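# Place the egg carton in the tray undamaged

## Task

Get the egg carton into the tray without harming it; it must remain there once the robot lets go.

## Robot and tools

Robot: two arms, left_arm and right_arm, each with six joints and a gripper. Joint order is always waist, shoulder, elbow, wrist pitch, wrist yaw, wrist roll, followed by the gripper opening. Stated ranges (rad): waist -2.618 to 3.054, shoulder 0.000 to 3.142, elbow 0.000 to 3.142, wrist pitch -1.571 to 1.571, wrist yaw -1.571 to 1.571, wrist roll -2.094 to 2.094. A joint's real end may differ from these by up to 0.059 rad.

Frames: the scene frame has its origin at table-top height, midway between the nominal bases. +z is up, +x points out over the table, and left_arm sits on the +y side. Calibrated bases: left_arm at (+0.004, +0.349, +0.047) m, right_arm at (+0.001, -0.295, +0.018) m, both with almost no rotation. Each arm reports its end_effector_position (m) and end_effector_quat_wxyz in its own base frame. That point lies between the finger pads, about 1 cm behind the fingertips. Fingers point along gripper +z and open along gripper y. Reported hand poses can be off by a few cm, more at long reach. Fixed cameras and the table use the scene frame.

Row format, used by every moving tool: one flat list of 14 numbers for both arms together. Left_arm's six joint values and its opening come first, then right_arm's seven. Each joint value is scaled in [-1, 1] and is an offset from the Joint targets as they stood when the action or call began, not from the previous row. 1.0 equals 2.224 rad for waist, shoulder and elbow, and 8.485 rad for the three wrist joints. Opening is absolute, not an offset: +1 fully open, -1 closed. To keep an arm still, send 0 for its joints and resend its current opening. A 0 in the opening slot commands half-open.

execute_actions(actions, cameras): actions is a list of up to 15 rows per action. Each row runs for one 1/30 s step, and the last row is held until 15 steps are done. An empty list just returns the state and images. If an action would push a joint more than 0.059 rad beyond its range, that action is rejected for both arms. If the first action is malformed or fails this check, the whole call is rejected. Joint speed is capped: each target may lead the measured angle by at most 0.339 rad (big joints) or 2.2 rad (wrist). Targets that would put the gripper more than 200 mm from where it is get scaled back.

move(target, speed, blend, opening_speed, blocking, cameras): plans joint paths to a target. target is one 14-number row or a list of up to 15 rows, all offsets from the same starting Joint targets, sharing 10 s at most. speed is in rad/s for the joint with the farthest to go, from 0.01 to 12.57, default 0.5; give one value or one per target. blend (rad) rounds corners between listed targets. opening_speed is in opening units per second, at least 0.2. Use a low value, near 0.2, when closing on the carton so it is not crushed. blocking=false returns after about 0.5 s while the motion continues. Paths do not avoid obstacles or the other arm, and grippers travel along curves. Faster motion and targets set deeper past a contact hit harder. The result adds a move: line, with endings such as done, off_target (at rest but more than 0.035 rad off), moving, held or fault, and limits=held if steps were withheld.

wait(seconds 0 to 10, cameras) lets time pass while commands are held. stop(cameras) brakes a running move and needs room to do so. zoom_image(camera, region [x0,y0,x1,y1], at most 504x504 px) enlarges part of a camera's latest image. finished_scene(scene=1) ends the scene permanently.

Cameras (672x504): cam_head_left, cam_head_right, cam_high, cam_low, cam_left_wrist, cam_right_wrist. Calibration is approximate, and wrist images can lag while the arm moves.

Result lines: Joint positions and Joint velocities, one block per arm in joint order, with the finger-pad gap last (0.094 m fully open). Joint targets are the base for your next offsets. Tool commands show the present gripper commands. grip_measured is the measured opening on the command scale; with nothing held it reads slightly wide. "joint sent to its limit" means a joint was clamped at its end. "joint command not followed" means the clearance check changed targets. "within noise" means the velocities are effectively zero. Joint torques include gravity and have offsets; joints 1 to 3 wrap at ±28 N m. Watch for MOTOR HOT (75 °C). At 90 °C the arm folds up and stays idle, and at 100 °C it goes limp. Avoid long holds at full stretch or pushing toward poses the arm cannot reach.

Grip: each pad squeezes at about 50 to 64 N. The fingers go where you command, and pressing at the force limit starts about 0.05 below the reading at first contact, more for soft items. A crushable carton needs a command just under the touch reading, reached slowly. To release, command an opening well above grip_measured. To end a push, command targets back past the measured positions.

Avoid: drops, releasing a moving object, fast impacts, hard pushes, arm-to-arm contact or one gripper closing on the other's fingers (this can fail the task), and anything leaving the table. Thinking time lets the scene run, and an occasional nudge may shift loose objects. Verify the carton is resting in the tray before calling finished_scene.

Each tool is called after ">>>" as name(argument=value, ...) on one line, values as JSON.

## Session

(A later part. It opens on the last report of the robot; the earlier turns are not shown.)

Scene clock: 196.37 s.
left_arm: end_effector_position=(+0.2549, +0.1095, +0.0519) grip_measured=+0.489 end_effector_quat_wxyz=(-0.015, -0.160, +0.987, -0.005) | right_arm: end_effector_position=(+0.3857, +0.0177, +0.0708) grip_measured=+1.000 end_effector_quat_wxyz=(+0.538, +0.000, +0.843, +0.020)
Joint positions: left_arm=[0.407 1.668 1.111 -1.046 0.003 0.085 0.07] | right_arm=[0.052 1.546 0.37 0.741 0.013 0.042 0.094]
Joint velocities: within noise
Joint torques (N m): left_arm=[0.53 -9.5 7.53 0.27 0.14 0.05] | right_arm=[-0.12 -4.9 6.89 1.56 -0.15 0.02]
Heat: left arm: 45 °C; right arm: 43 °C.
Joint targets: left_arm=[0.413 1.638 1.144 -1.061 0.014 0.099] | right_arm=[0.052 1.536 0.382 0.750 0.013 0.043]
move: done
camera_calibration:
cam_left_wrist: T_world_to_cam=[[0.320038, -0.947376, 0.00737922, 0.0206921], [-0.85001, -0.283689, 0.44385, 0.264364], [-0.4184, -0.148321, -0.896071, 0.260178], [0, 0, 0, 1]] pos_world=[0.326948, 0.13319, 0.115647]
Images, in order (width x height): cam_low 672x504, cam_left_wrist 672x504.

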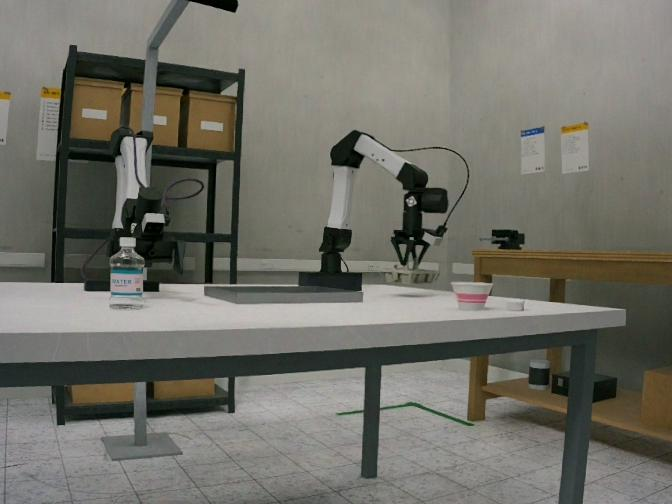

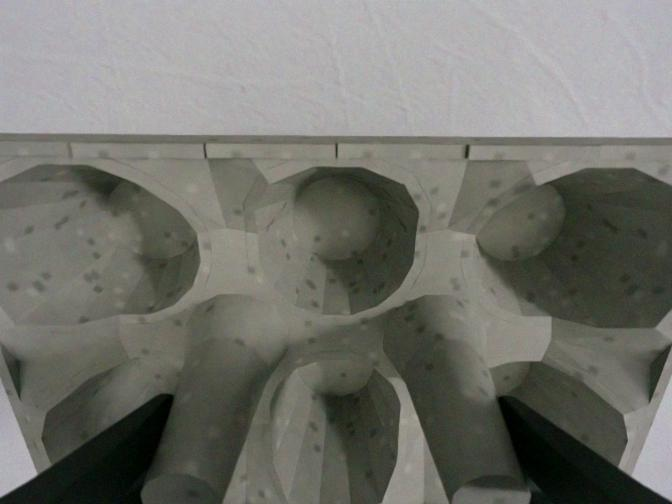

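>>> move(target=[[-0.0508,0.0031,0.0472,-0.0094,0,-0.007,0.485,0,0,0,0,0,0,1],[-0.5423,0.1538,0.2212,-0.0170,0,-0.1032,0.485,0,0,0,0,0,0,1]], speed=[0.2, 0.4], blend=[0.05, 0])

Scene clock: 218.20 s.
left_arm: end_effector_position=(+0.2617, -0.2690, +0.0788) grip_measured=+0.489 end_effector_quat_wxyz=(+0.002, +0.016, +1.000, -0.007) | right_arm: end_effector_position=(+0.3857, +0.0177, +0.0708) grip_measured=+1.000 end_effector_quat_wxyz=(+0.538, +0.000, +0.843, +0.020)
Joint positions: left_arm=[-0.796 1.969 1.6 -1.191 0.007 -0.763 0.07] | right_arm=[0.052 1.546 0.37 0.741 0.013 0.042 0.094]
Joint velocities: within noise
Joint torques (N m): left_arm=[0.28 -8.59 8.09 0.35 0.03 -0.22] | right_arm=[-0.03 -4.96 7.05 1.53 -0.12 0.04]
Heat: left arm: 46 °C; right arm: 43 °C.
Joint targets: left_arm=[-0.793 1.980 1.636 -1.205 0.015 -0.777] | right_arm=[0.052 1.536 0.382 0.750 0.013 0.043]
move: off_target (left_arm); left_arm: the elbow is farthest, 0.036 rad from its target
camera_calibration:
cam_left_wrist: T_world_to_cam=[[-0.0291951, -0.999457, 0.0152626, -0.263566], [-0.910705, 0.0328903, 0.411746, 0.254438], [-0.412024, -0.00187874, -0.911171, 0.270014], [0, 0, 0, 1]] pos_world=[0.335276, -0.271284, 0.145288]

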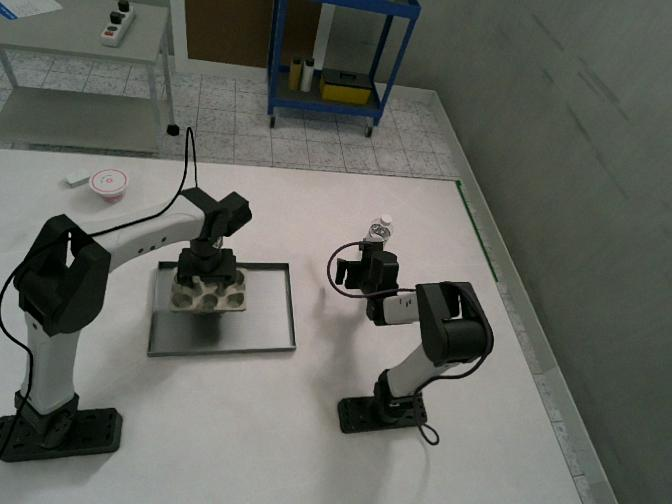

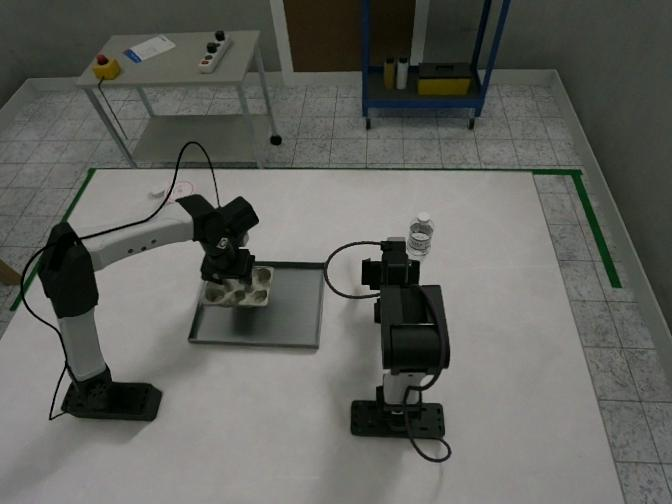

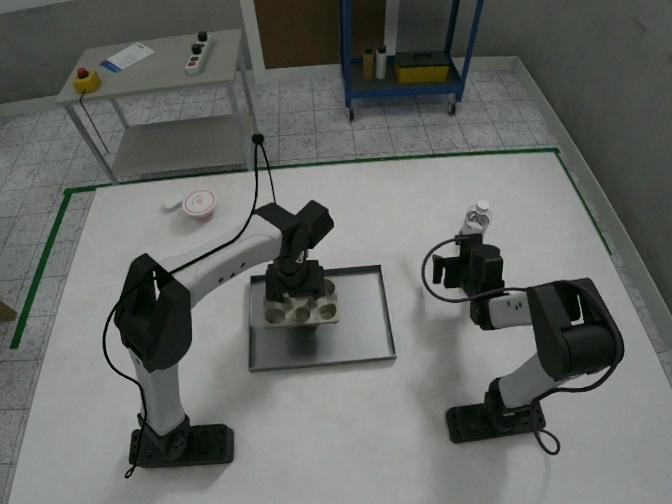

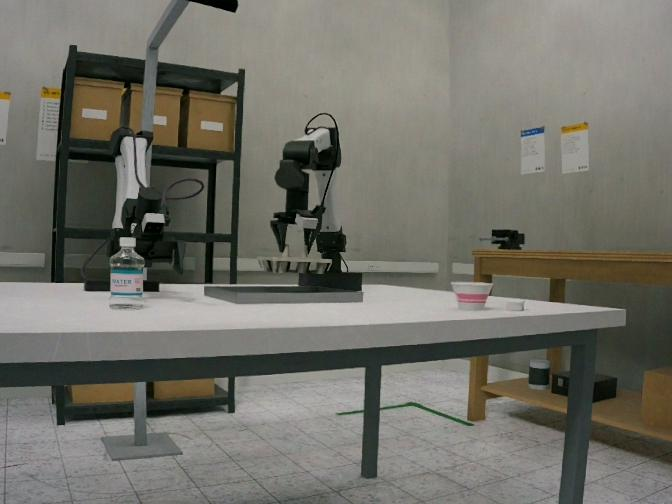

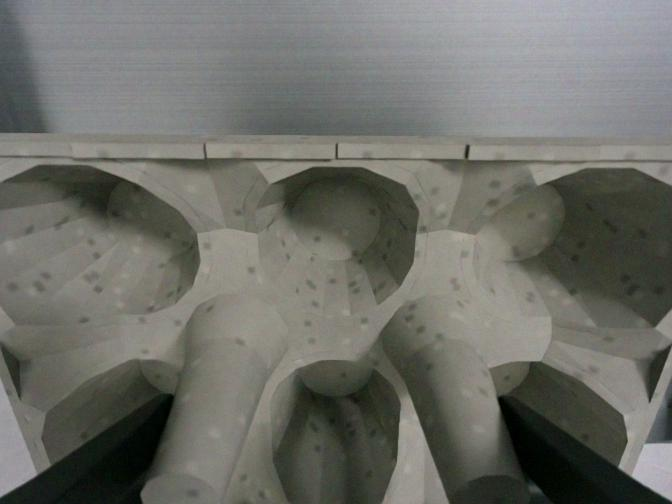

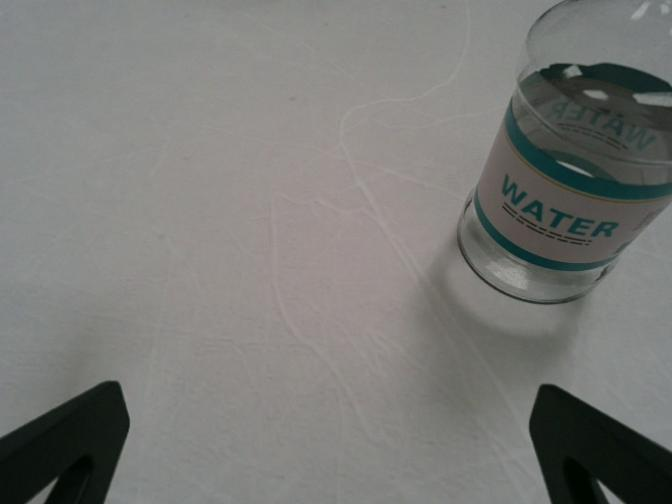

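>>> zoom_image(camera="cam_left_wrist", region=[0, 0, 200, 504])

>>> zoom_image(camera="cam_high", region=[230, 240, 420, 390])

>>> zoom_image(camera="cam_head_right", region=[170, 220, 350, 370])

>>> zoom_image(camera="cam_low", region=[190, 200, 390, 320])

Scaled by 1.000.

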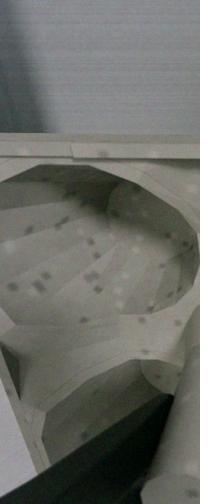

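Scaled by 2.653 from the camera's 672x504 image, which has a finer 960x720 frame.

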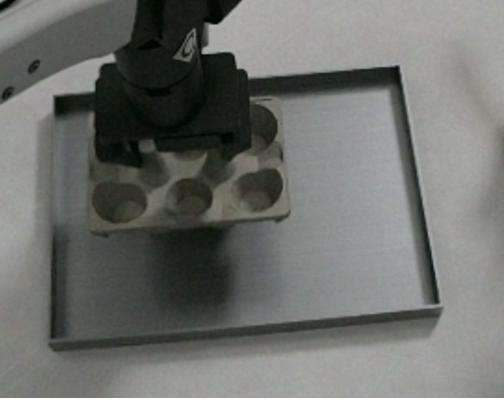

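Scaled by 2.800 from the camera's 672x504 image, which has a finer 960x720 frame.

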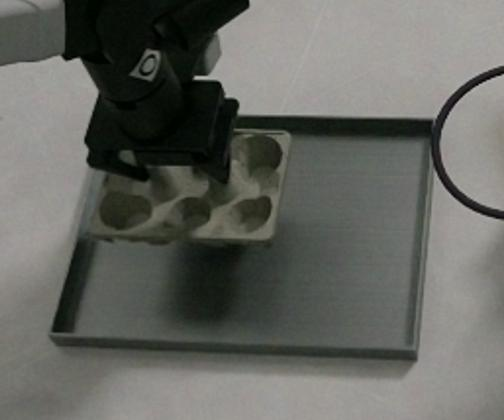

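Scaled by 2.520 from the camera's 672x504 image, which has a finer 960x720 frame.

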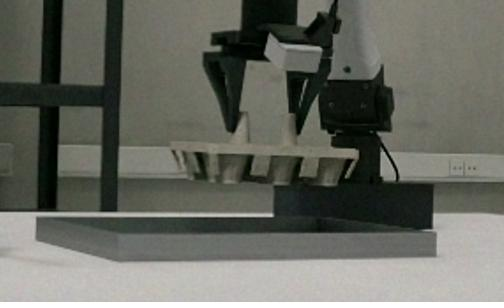

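>>> move(target=[0,0.0225,-0.0764,0.0230,0,0,0.485,0,0,0,0,0,0,1], speed=0.15, cameras=["cam_left_wrist","cam_low","cam_high"])

>>> zoom_image(camera="cam_low", region=[190, 200, 390, 320])

Scene clock: 240.60 s.
left_arm: end_effector_position=(+0.2617, -0.2689, +0.0301) grip_measured=+0.489 end_effector_quat_wxyz=(-0.003, +0.016, +1.000, -0.003) | right_arm: end_effector_position=(+0.3857, +0.0177, +0.0708) grip_measured=+1.000 end_effector_quat_wxyz=(+0.538, +0.000, +0.843, +0.020)
Joint positions: left_arm=[-0.796 2.02 1.476 -1.027 0.007 -0.764 0.07] | right_arm=[0.052 1.546 0.37 0.741 0.013 0.042 0.094]
Joint velocities: within noise
Joint torques (N m): left_arm=[0.2 -8.88 4.49 0.67 0.05 -0.23] | right_arm=[-0.18 -4.97 6.91 1.54 -0.14 0.01]
Heat: left arm: 49 °C; right arm: 42 °C.
Joint targets: left_arm=[-0.793 2.030 1.466 -1.010 0.015 -0.777] | right_arm=[0.052 1.536 0.382 0.750 0.013 0.043]
move: done
camera_calibration:
cam_left_wrist: T_world_to_cam=[[-0.0283686, -0.999573, 0.00702554, -0.262735], [-0.907314, 0.0286985, 0.419473, 0.272254], [-0.419495, 0.00552547, -0.907741, 0.229393], [0, 0, 0, 1]] pos_world=[0.335796, -0.271704, 0.0958724]
Images, in order (width x height): cam_high 672x504, cam_low 672x504, cam_left_wrist 672x504.

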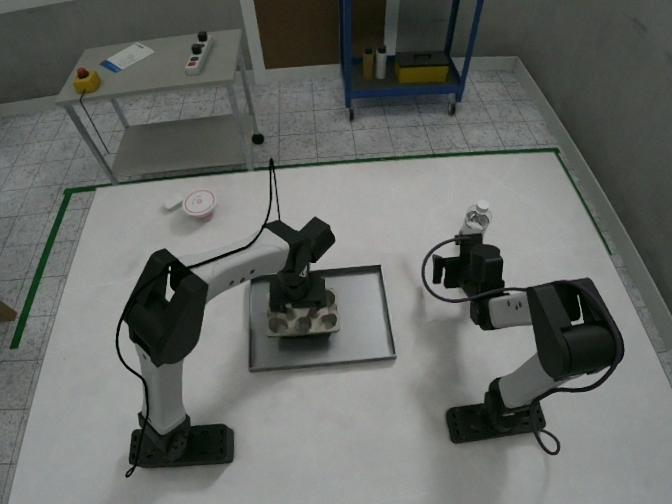

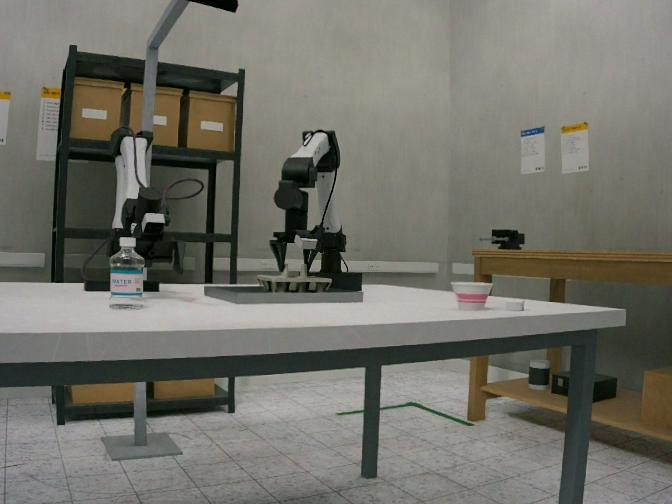

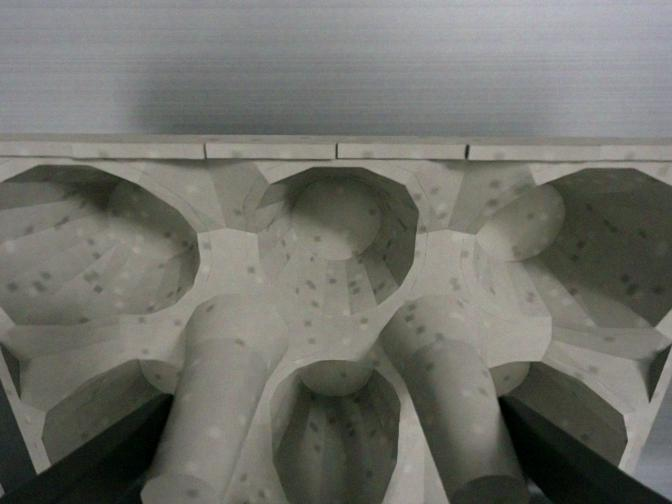

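Scaled by 2.520 from the camera's 672x504 image, which has a finer 960x720 frame.

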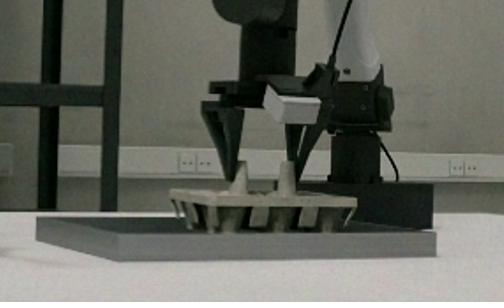

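>>> move(target=[0,0.0066,-0.0129,0.0051,0,0,0.485,0,0,0,0,0,0,1], speed=0.05, cameras=["cam_left_wrist","cam_low"])

>>> zoom_image(camera="cam_low", region=[230, 230, 370, 320])

Scene clock: 244.87 s.
left_arm: end_effector_position=(+0.2619, -0.2692, +0.0188) grip_measured=+0.489 end_effector_quat_wxyz=(-0.002, +0.016, +1.000, -0.003) | right_arm: end_effector_position=(+0.3857, +0.0177, +0.0708) grip_measured=+1.000 end_effector_quat_wxyz=(+0.538, +0.000, +0.843, +0.020)
Joint positions: left_arm=[-0.796 2.033 1.448 -0.984 0.007 -0.764 0.07] | right_arm=[0.052 1.546 0.37 0.741 0.013 0.042 0.094]
Joint velocities: within noise
Joint torques (N m): left_arm=[0.24 -8.75 4.41 0.74 0.04 -0.21] | right_arm=[-0.06 -4.94 6.99 1.57 -0.13 0.03]
Heat: left arm: 48 °C; right arm: 42 °C.
Joint targets: left_arm=[-0.793 2.045 1.437 -0.966 0.015 -0.777] | right_arm=[0.052 1.536 0.382 0.750 0.013 0.043]
move: done
camera_calibration:
cam_left_wrist: T_world_to_cam=[[-0.0283887, -0.99956, 0.00863453, -0.262976], [-0.907987, 0.0293985, 0.417965, 0.277546], [-0.418035, 0.00402546, -0.908422, 0.218521], [0, 0, 0, 1]] pos_world=[0.335892, -0.2719, 0.0847755]
Images, in order (width x height): cam_low 672x504, cam_left_wrist 672x504.

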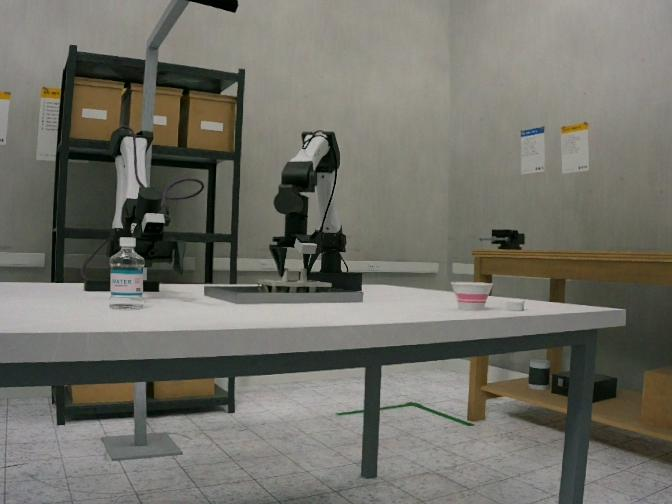

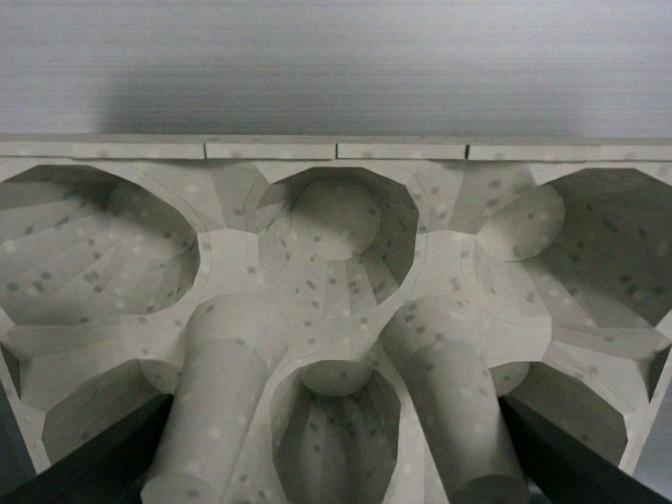

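Scaled by 3.600 from the camera's 672x504 image, which has a finer 960x720 frame.

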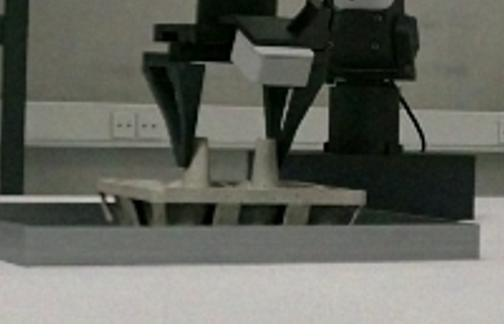

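>>> move(target=[0,0.0016,-0.0032,0.0013,0,0,0.485,0,0,0,0,0,0,1], speed=0.05, cameras=["cam_left_wrist"])

Scene clock: 247.23 s.
left_arm: end_effector_position=(+0.2619, -0.2692, +0.0157) grip_measured=+0.489 end_effector_quat_wxyz=(-0.002, +0.016, +1.000, -0.003) | right_arm: end_effector_position=(+0.3857, +0.0177, +0.0708) grip_measured=+1.000 end_effector_quat_wxyz=(+0.538, +0.000, +0.843, +0.020)
Joint positions: left_arm=[-0.796 2.037 1.441 -0.973 0.007 -0.764 0.07] | right_arm=[0.052 1.546 0.37 0.741 0.013 0.042 0.094]
Joint velocities: within noise
Joint torques (N m): left_arm=[0.2 -8.76 4.4 0.69 0.04 -0.2] | right_arm=[-0.02 -5.01 6.94 1.54 -0.15 0.02]
Heat: left arm: 47 °C; right arm: 42 °C.
Joint targets: left_arm=[-0.793 2.048 1.430 -0.955 0.015 -0.777] | right_arm=[0.052 1.536 0.382 0.750 0.013 0.043]
move: done
camera_calibration:
cam_left_wrist: T_world_to_cam=[[-0.0283887, -0.99956, 0.00863453, -0.26285], [-0.907987, 0.0293985, 0.417965, 0.278839], [-0.418035, 0.00402546, -0.908422, 0.215705], [0, 0, 0, 1]] pos_world=[0.335892, -0.2718, 0.0816755]
Images, in order (width x height): cam_left_wrist 672x504.

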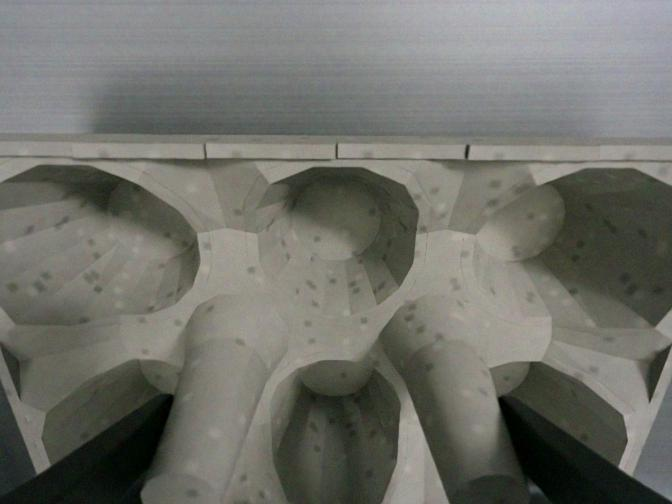

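>>> move(target=[0,0.0011,-0.0022,0.00085,0,0,0.485,0,0,0,0,0,0,1], speed=0.05, cameras=["cam_left_wrist"])

Scene clock: 250.67 s.
left_arm: end_effector_position=(+0.2631, -0.2704, +0.0157) grip_measured=+0.489 end_effector_quat_wxyz=(+0.001, +0.016, +1.000, -0.006) | right_arm: end_effector_position=(+0.3857, +0.0177, +0.0708) grip_measured=+1.000 end_effector_quat_wxyz=(+0.538, +0.000, +0.843, +0.020)
Joint positions: left_arm=[-0.796 2.037 1.441 -0.966 0.007 -0.764 0.07] | right_arm=[0.052 1.546 0.37 0.741 0.013 0.042 0.094]
Joint velocities: within noise
Joint torques (N m): left_arm=[0.21 -8.62 3.92 0.74 0.03 -0.22] | right_arm=[-0.03 -4.89 6.91 1.55 -0.12 0.02]
Heat: left arm: 47 °C; right arm: 42 °C.
Joint targets: left_arm=[-0.793 2.051 1.425 -0.948 0.015 -0.777] | right_arm=[0.052 1.536 0.382 0.750 0.013 0.043]
move: done
camera_calibration:
cam_left_wrist: T_world_to_cam=[[-0.0283833, -0.999507, 0.0134214, -0.264096], [-0.909974, 0.0313929, 0.413476, 0.281082], [-0.413694, -0.000477276, -0.910416, 0.213925], [0, 0, 0, 1]] pos_world=[0.336781, -0.272688, 0.0820846]
Images, in order (width x height): cam_left_wrist 672x504.

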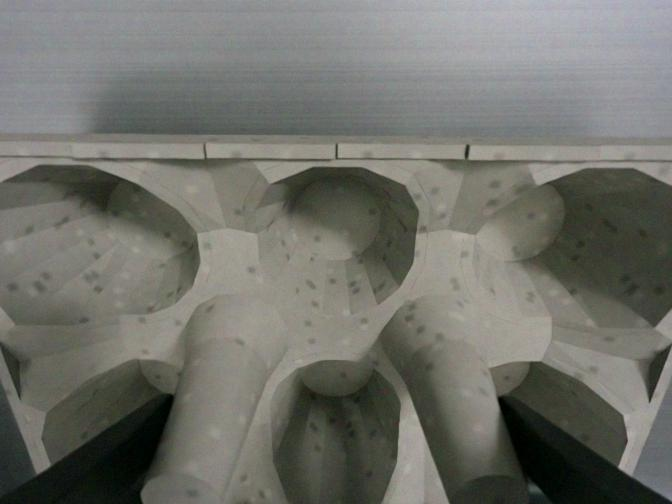

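>>> move(target=[0,0,0,0,0,0,0.62,0,0,0,0,0,0,1], opening_speed=0.2, cameras=["cam_left_wrist"])

Scene clock: 254.80 s.
left_arm: end_effector_position=(+0.2632, -0.2705, +0.0157) grip_measured=+0.617 end_effector_quat_wxyz=(+0.001, +0.016, +1.000, -0.006) | right_arm: end_effector_position=(+0.3857, +0.0177, +0.0708) grip_measured=+1.000 end_effector_quat_wxyz=(+0.538, +0.000, +0.843, +0.020)
Joint positions: left_arm=[-0.796 2.037 1.441 -0.966 0.007 -0.764 0.076] | right_arm=[0.052 1.546 0.37 0.741 0.013 0.042 0.094]
Joint velocities: within noise
Joint torques (N m): left_arm=[0.24 -8.59 4.04 0.7 0.04 -0.2] | right_arm=[0.02 -4.9 6.89 1.54 -0.15 0]
Heat: left arm: 46 °C; right arm: 42 °C.
Joint targets: left_arm=[-0.793 2.051 1.425 -0.948 0.015 -0.777] | right_arm=[0.052 1.536 0.382 0.750 0.013 0.043]
move: done
camera_calibration:
cam_left_wrist: T_world_to_cam=[[-0.0284961, -0.999497, 0.0138933, -0.26419], [-0.910192, 0.0316904, 0.412972, 0.281371], [-0.413205, -0.000877518, -0.910638, 0.213711], [0, 0, 0, 1]] pos_world=[0.336879, -0.272787, 0.0820855]
Images, in order (width x height): cam_left_wrist 672x504.

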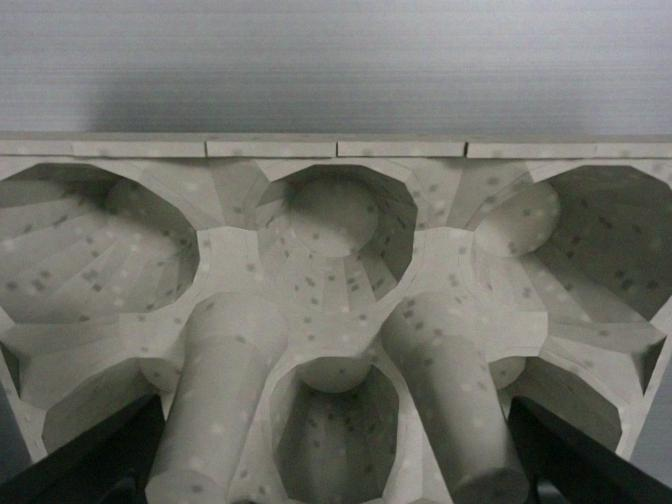

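>>> move(target=[0,0,0,0,0,0,1,0,0,0,0,0,0,1], opening_speed=0.6, cameras=["cam_left_wrist"])

Scene clock: 259.00 s.
left_arm: end_effector_position=(+0.2633, -0.2706, +0.0157) grip_measured=+0.997 end_effector_quat_wxyz=(+0.001, +0.016, +1.000, -0.006) | right_arm: end_effector_position=(+0.3857, +0.0177, +0.0708) grip_measured=+1.000 end_effector_quat_wxyz=(+0.538, +0.000, +0.843, +0.020)
Joint positions: left_arm=[-0.796 2.037 1.441 -0.965 0.007 -0.764 0.094] | right_arm=[0.052 1.546 0.37 0.741 0.013 0.042 0.094]
Joint velocities: within noise
Joint torques (N m): left_arm=[0.21 -8.62 4.03 0.69 0.04 -0.21] | right_arm=[0.01 -4.96 6.84 1.55 -0.11 0]
Heat: left arm: 46 °C; right arm: 42 °C.
Joint targets: left_arm=[-0.793 2.051 1.425 -0.948 0.015 -0.777] | right_arm=[0.052 1.536 0.382 0.750 0.013 0.043]
move: done
camera_calibration:
cam_left_wrist: T_world_to_cam=[[-0.0284673, -0.999494, 0.0141986, -0.264323], [-0.910323, 0.03179, 0.412676, 0.281468], [-0.412919, -0.00117755, -0.910767, 0.213544], [0, 0, 0, 1]] pos_world=[0.336879, -0.272886, 0.0820861]
Images, in order (width x height): cam_left_wrist 672x504.

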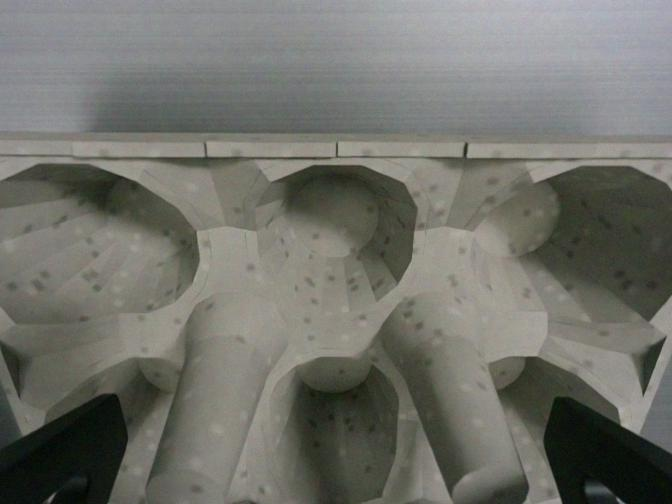

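>>> move(target=[[0,0,0.0135,-0.0035,0,0,1,0,0,0,0,0,0,1],[0,-0.0319,0.0949,-0.0303,0,0,1,0,0,0,0,0,0,1]], speed=[0.1, 0.3])

>>> zoom_image(camera="cam_low", region=[190, 200, 390, 320])

Scene clock: 264.43 s.
left_arm: end_effector_position=(+0.2615, -0.2687, +0.0630) grip_measured=+0.997 end_effector_quat_wxyz=(-0.014, +0.016, +1.000, +0.008) | right_arm: end_effector_position=(+0.3857, +0.0177, +0.0708) grip_measured=+1.000 end_effector_quat_wxyz=(+0.538, +0.000, +0.843, +0.020)
Joint positions: left_arm=[-0.796 2.017 1.606 -1.191 0.007 -0.764 0.094] | right_arm=[0.052 1.546 0.37 0.741 0.013 0.042 0.094]
Joint velocities: left_arm=[-0.051 -0.002 0.002 0.007 -0.051 -0.007 -0.002] | right_arm=[within noise]
Joint torques (N m): left_arm=[0.21 -13.3 7.61 0.25 0.02 -0.2] | right_arm=[-0.06 -5.04 6.91 1.53 -0.13 0.01]
Heat: left arm: 47 °C; right arm: 42 °C.
Joint targets: left_arm=[-0.793 1.980 1.636 -1.205 0.015 -0.777] | right_arm=[0.052 1.536 0.382 0.750 0.013 0.043]
move: off_target (left_arm); left_arm: the shoulder is farthest, 0.037 rad from its target
camera_calibration:
cam_left_wrist: T_world_to_cam=[[-0.0284414, -0.999495, -0.0141868, -0.26143], [-0.898133, 0.0193217, 0.439298, 0.252049], [-0.438802, 0.0252359, -0.898229, 0.268933], [0, 0, 0, 1]] pos_world=[0.336946, -0.272955, 0.12713]

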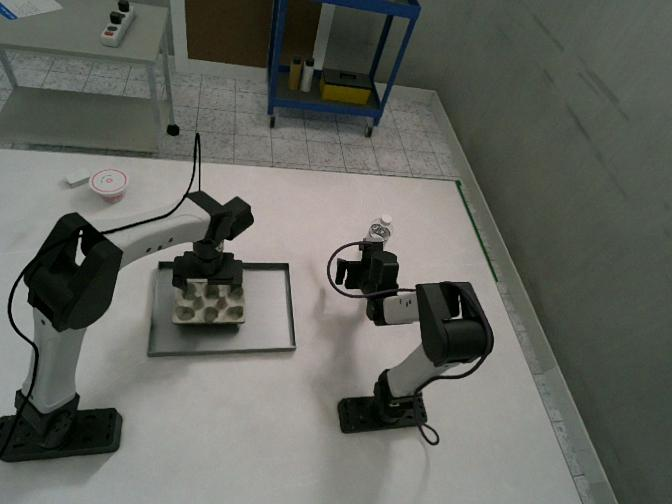

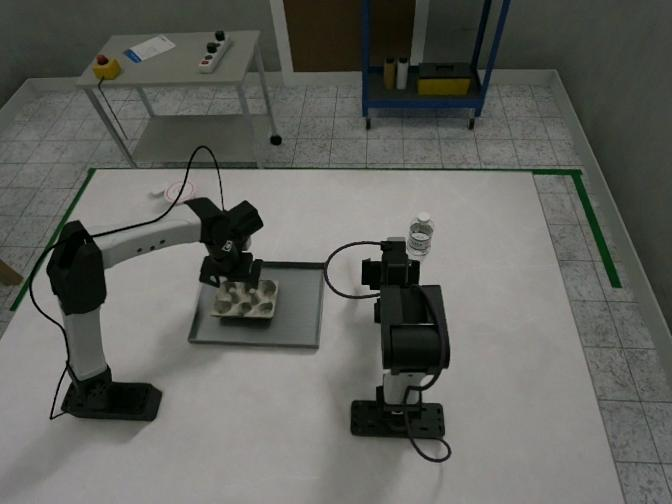

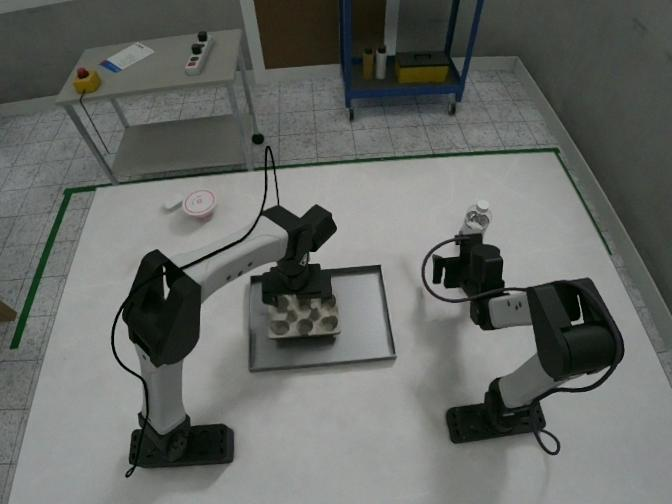

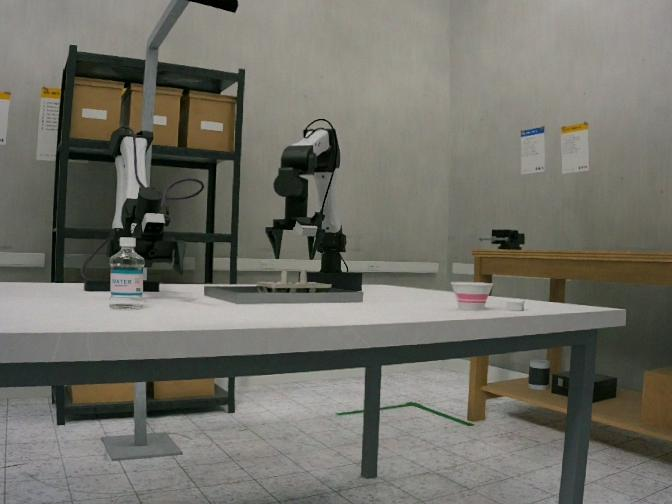

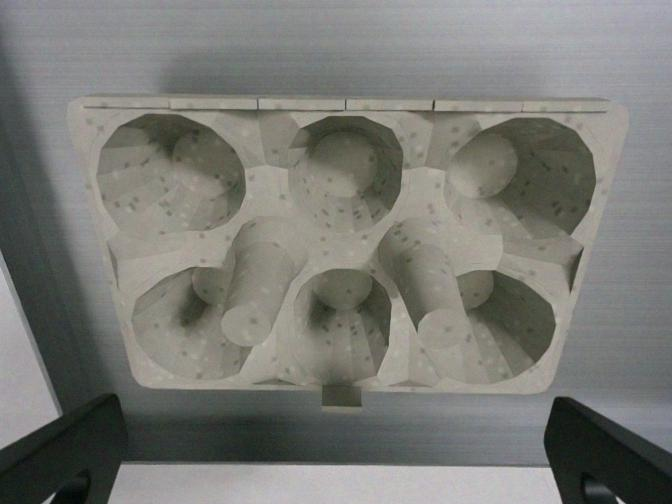

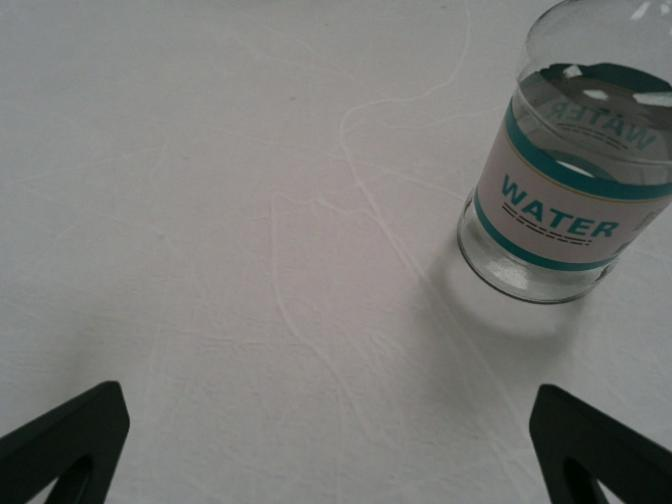

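Scaled by 2.520 from the camera's 672x504 image, which has a finer 960x720 frame.

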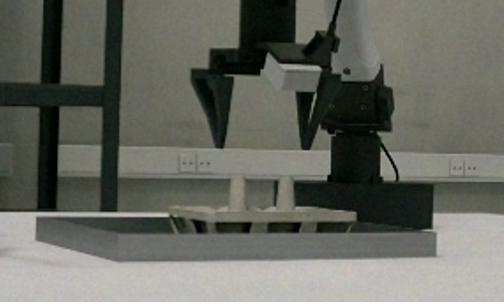

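>>> finished_scene()

The scene is finished: the task was done.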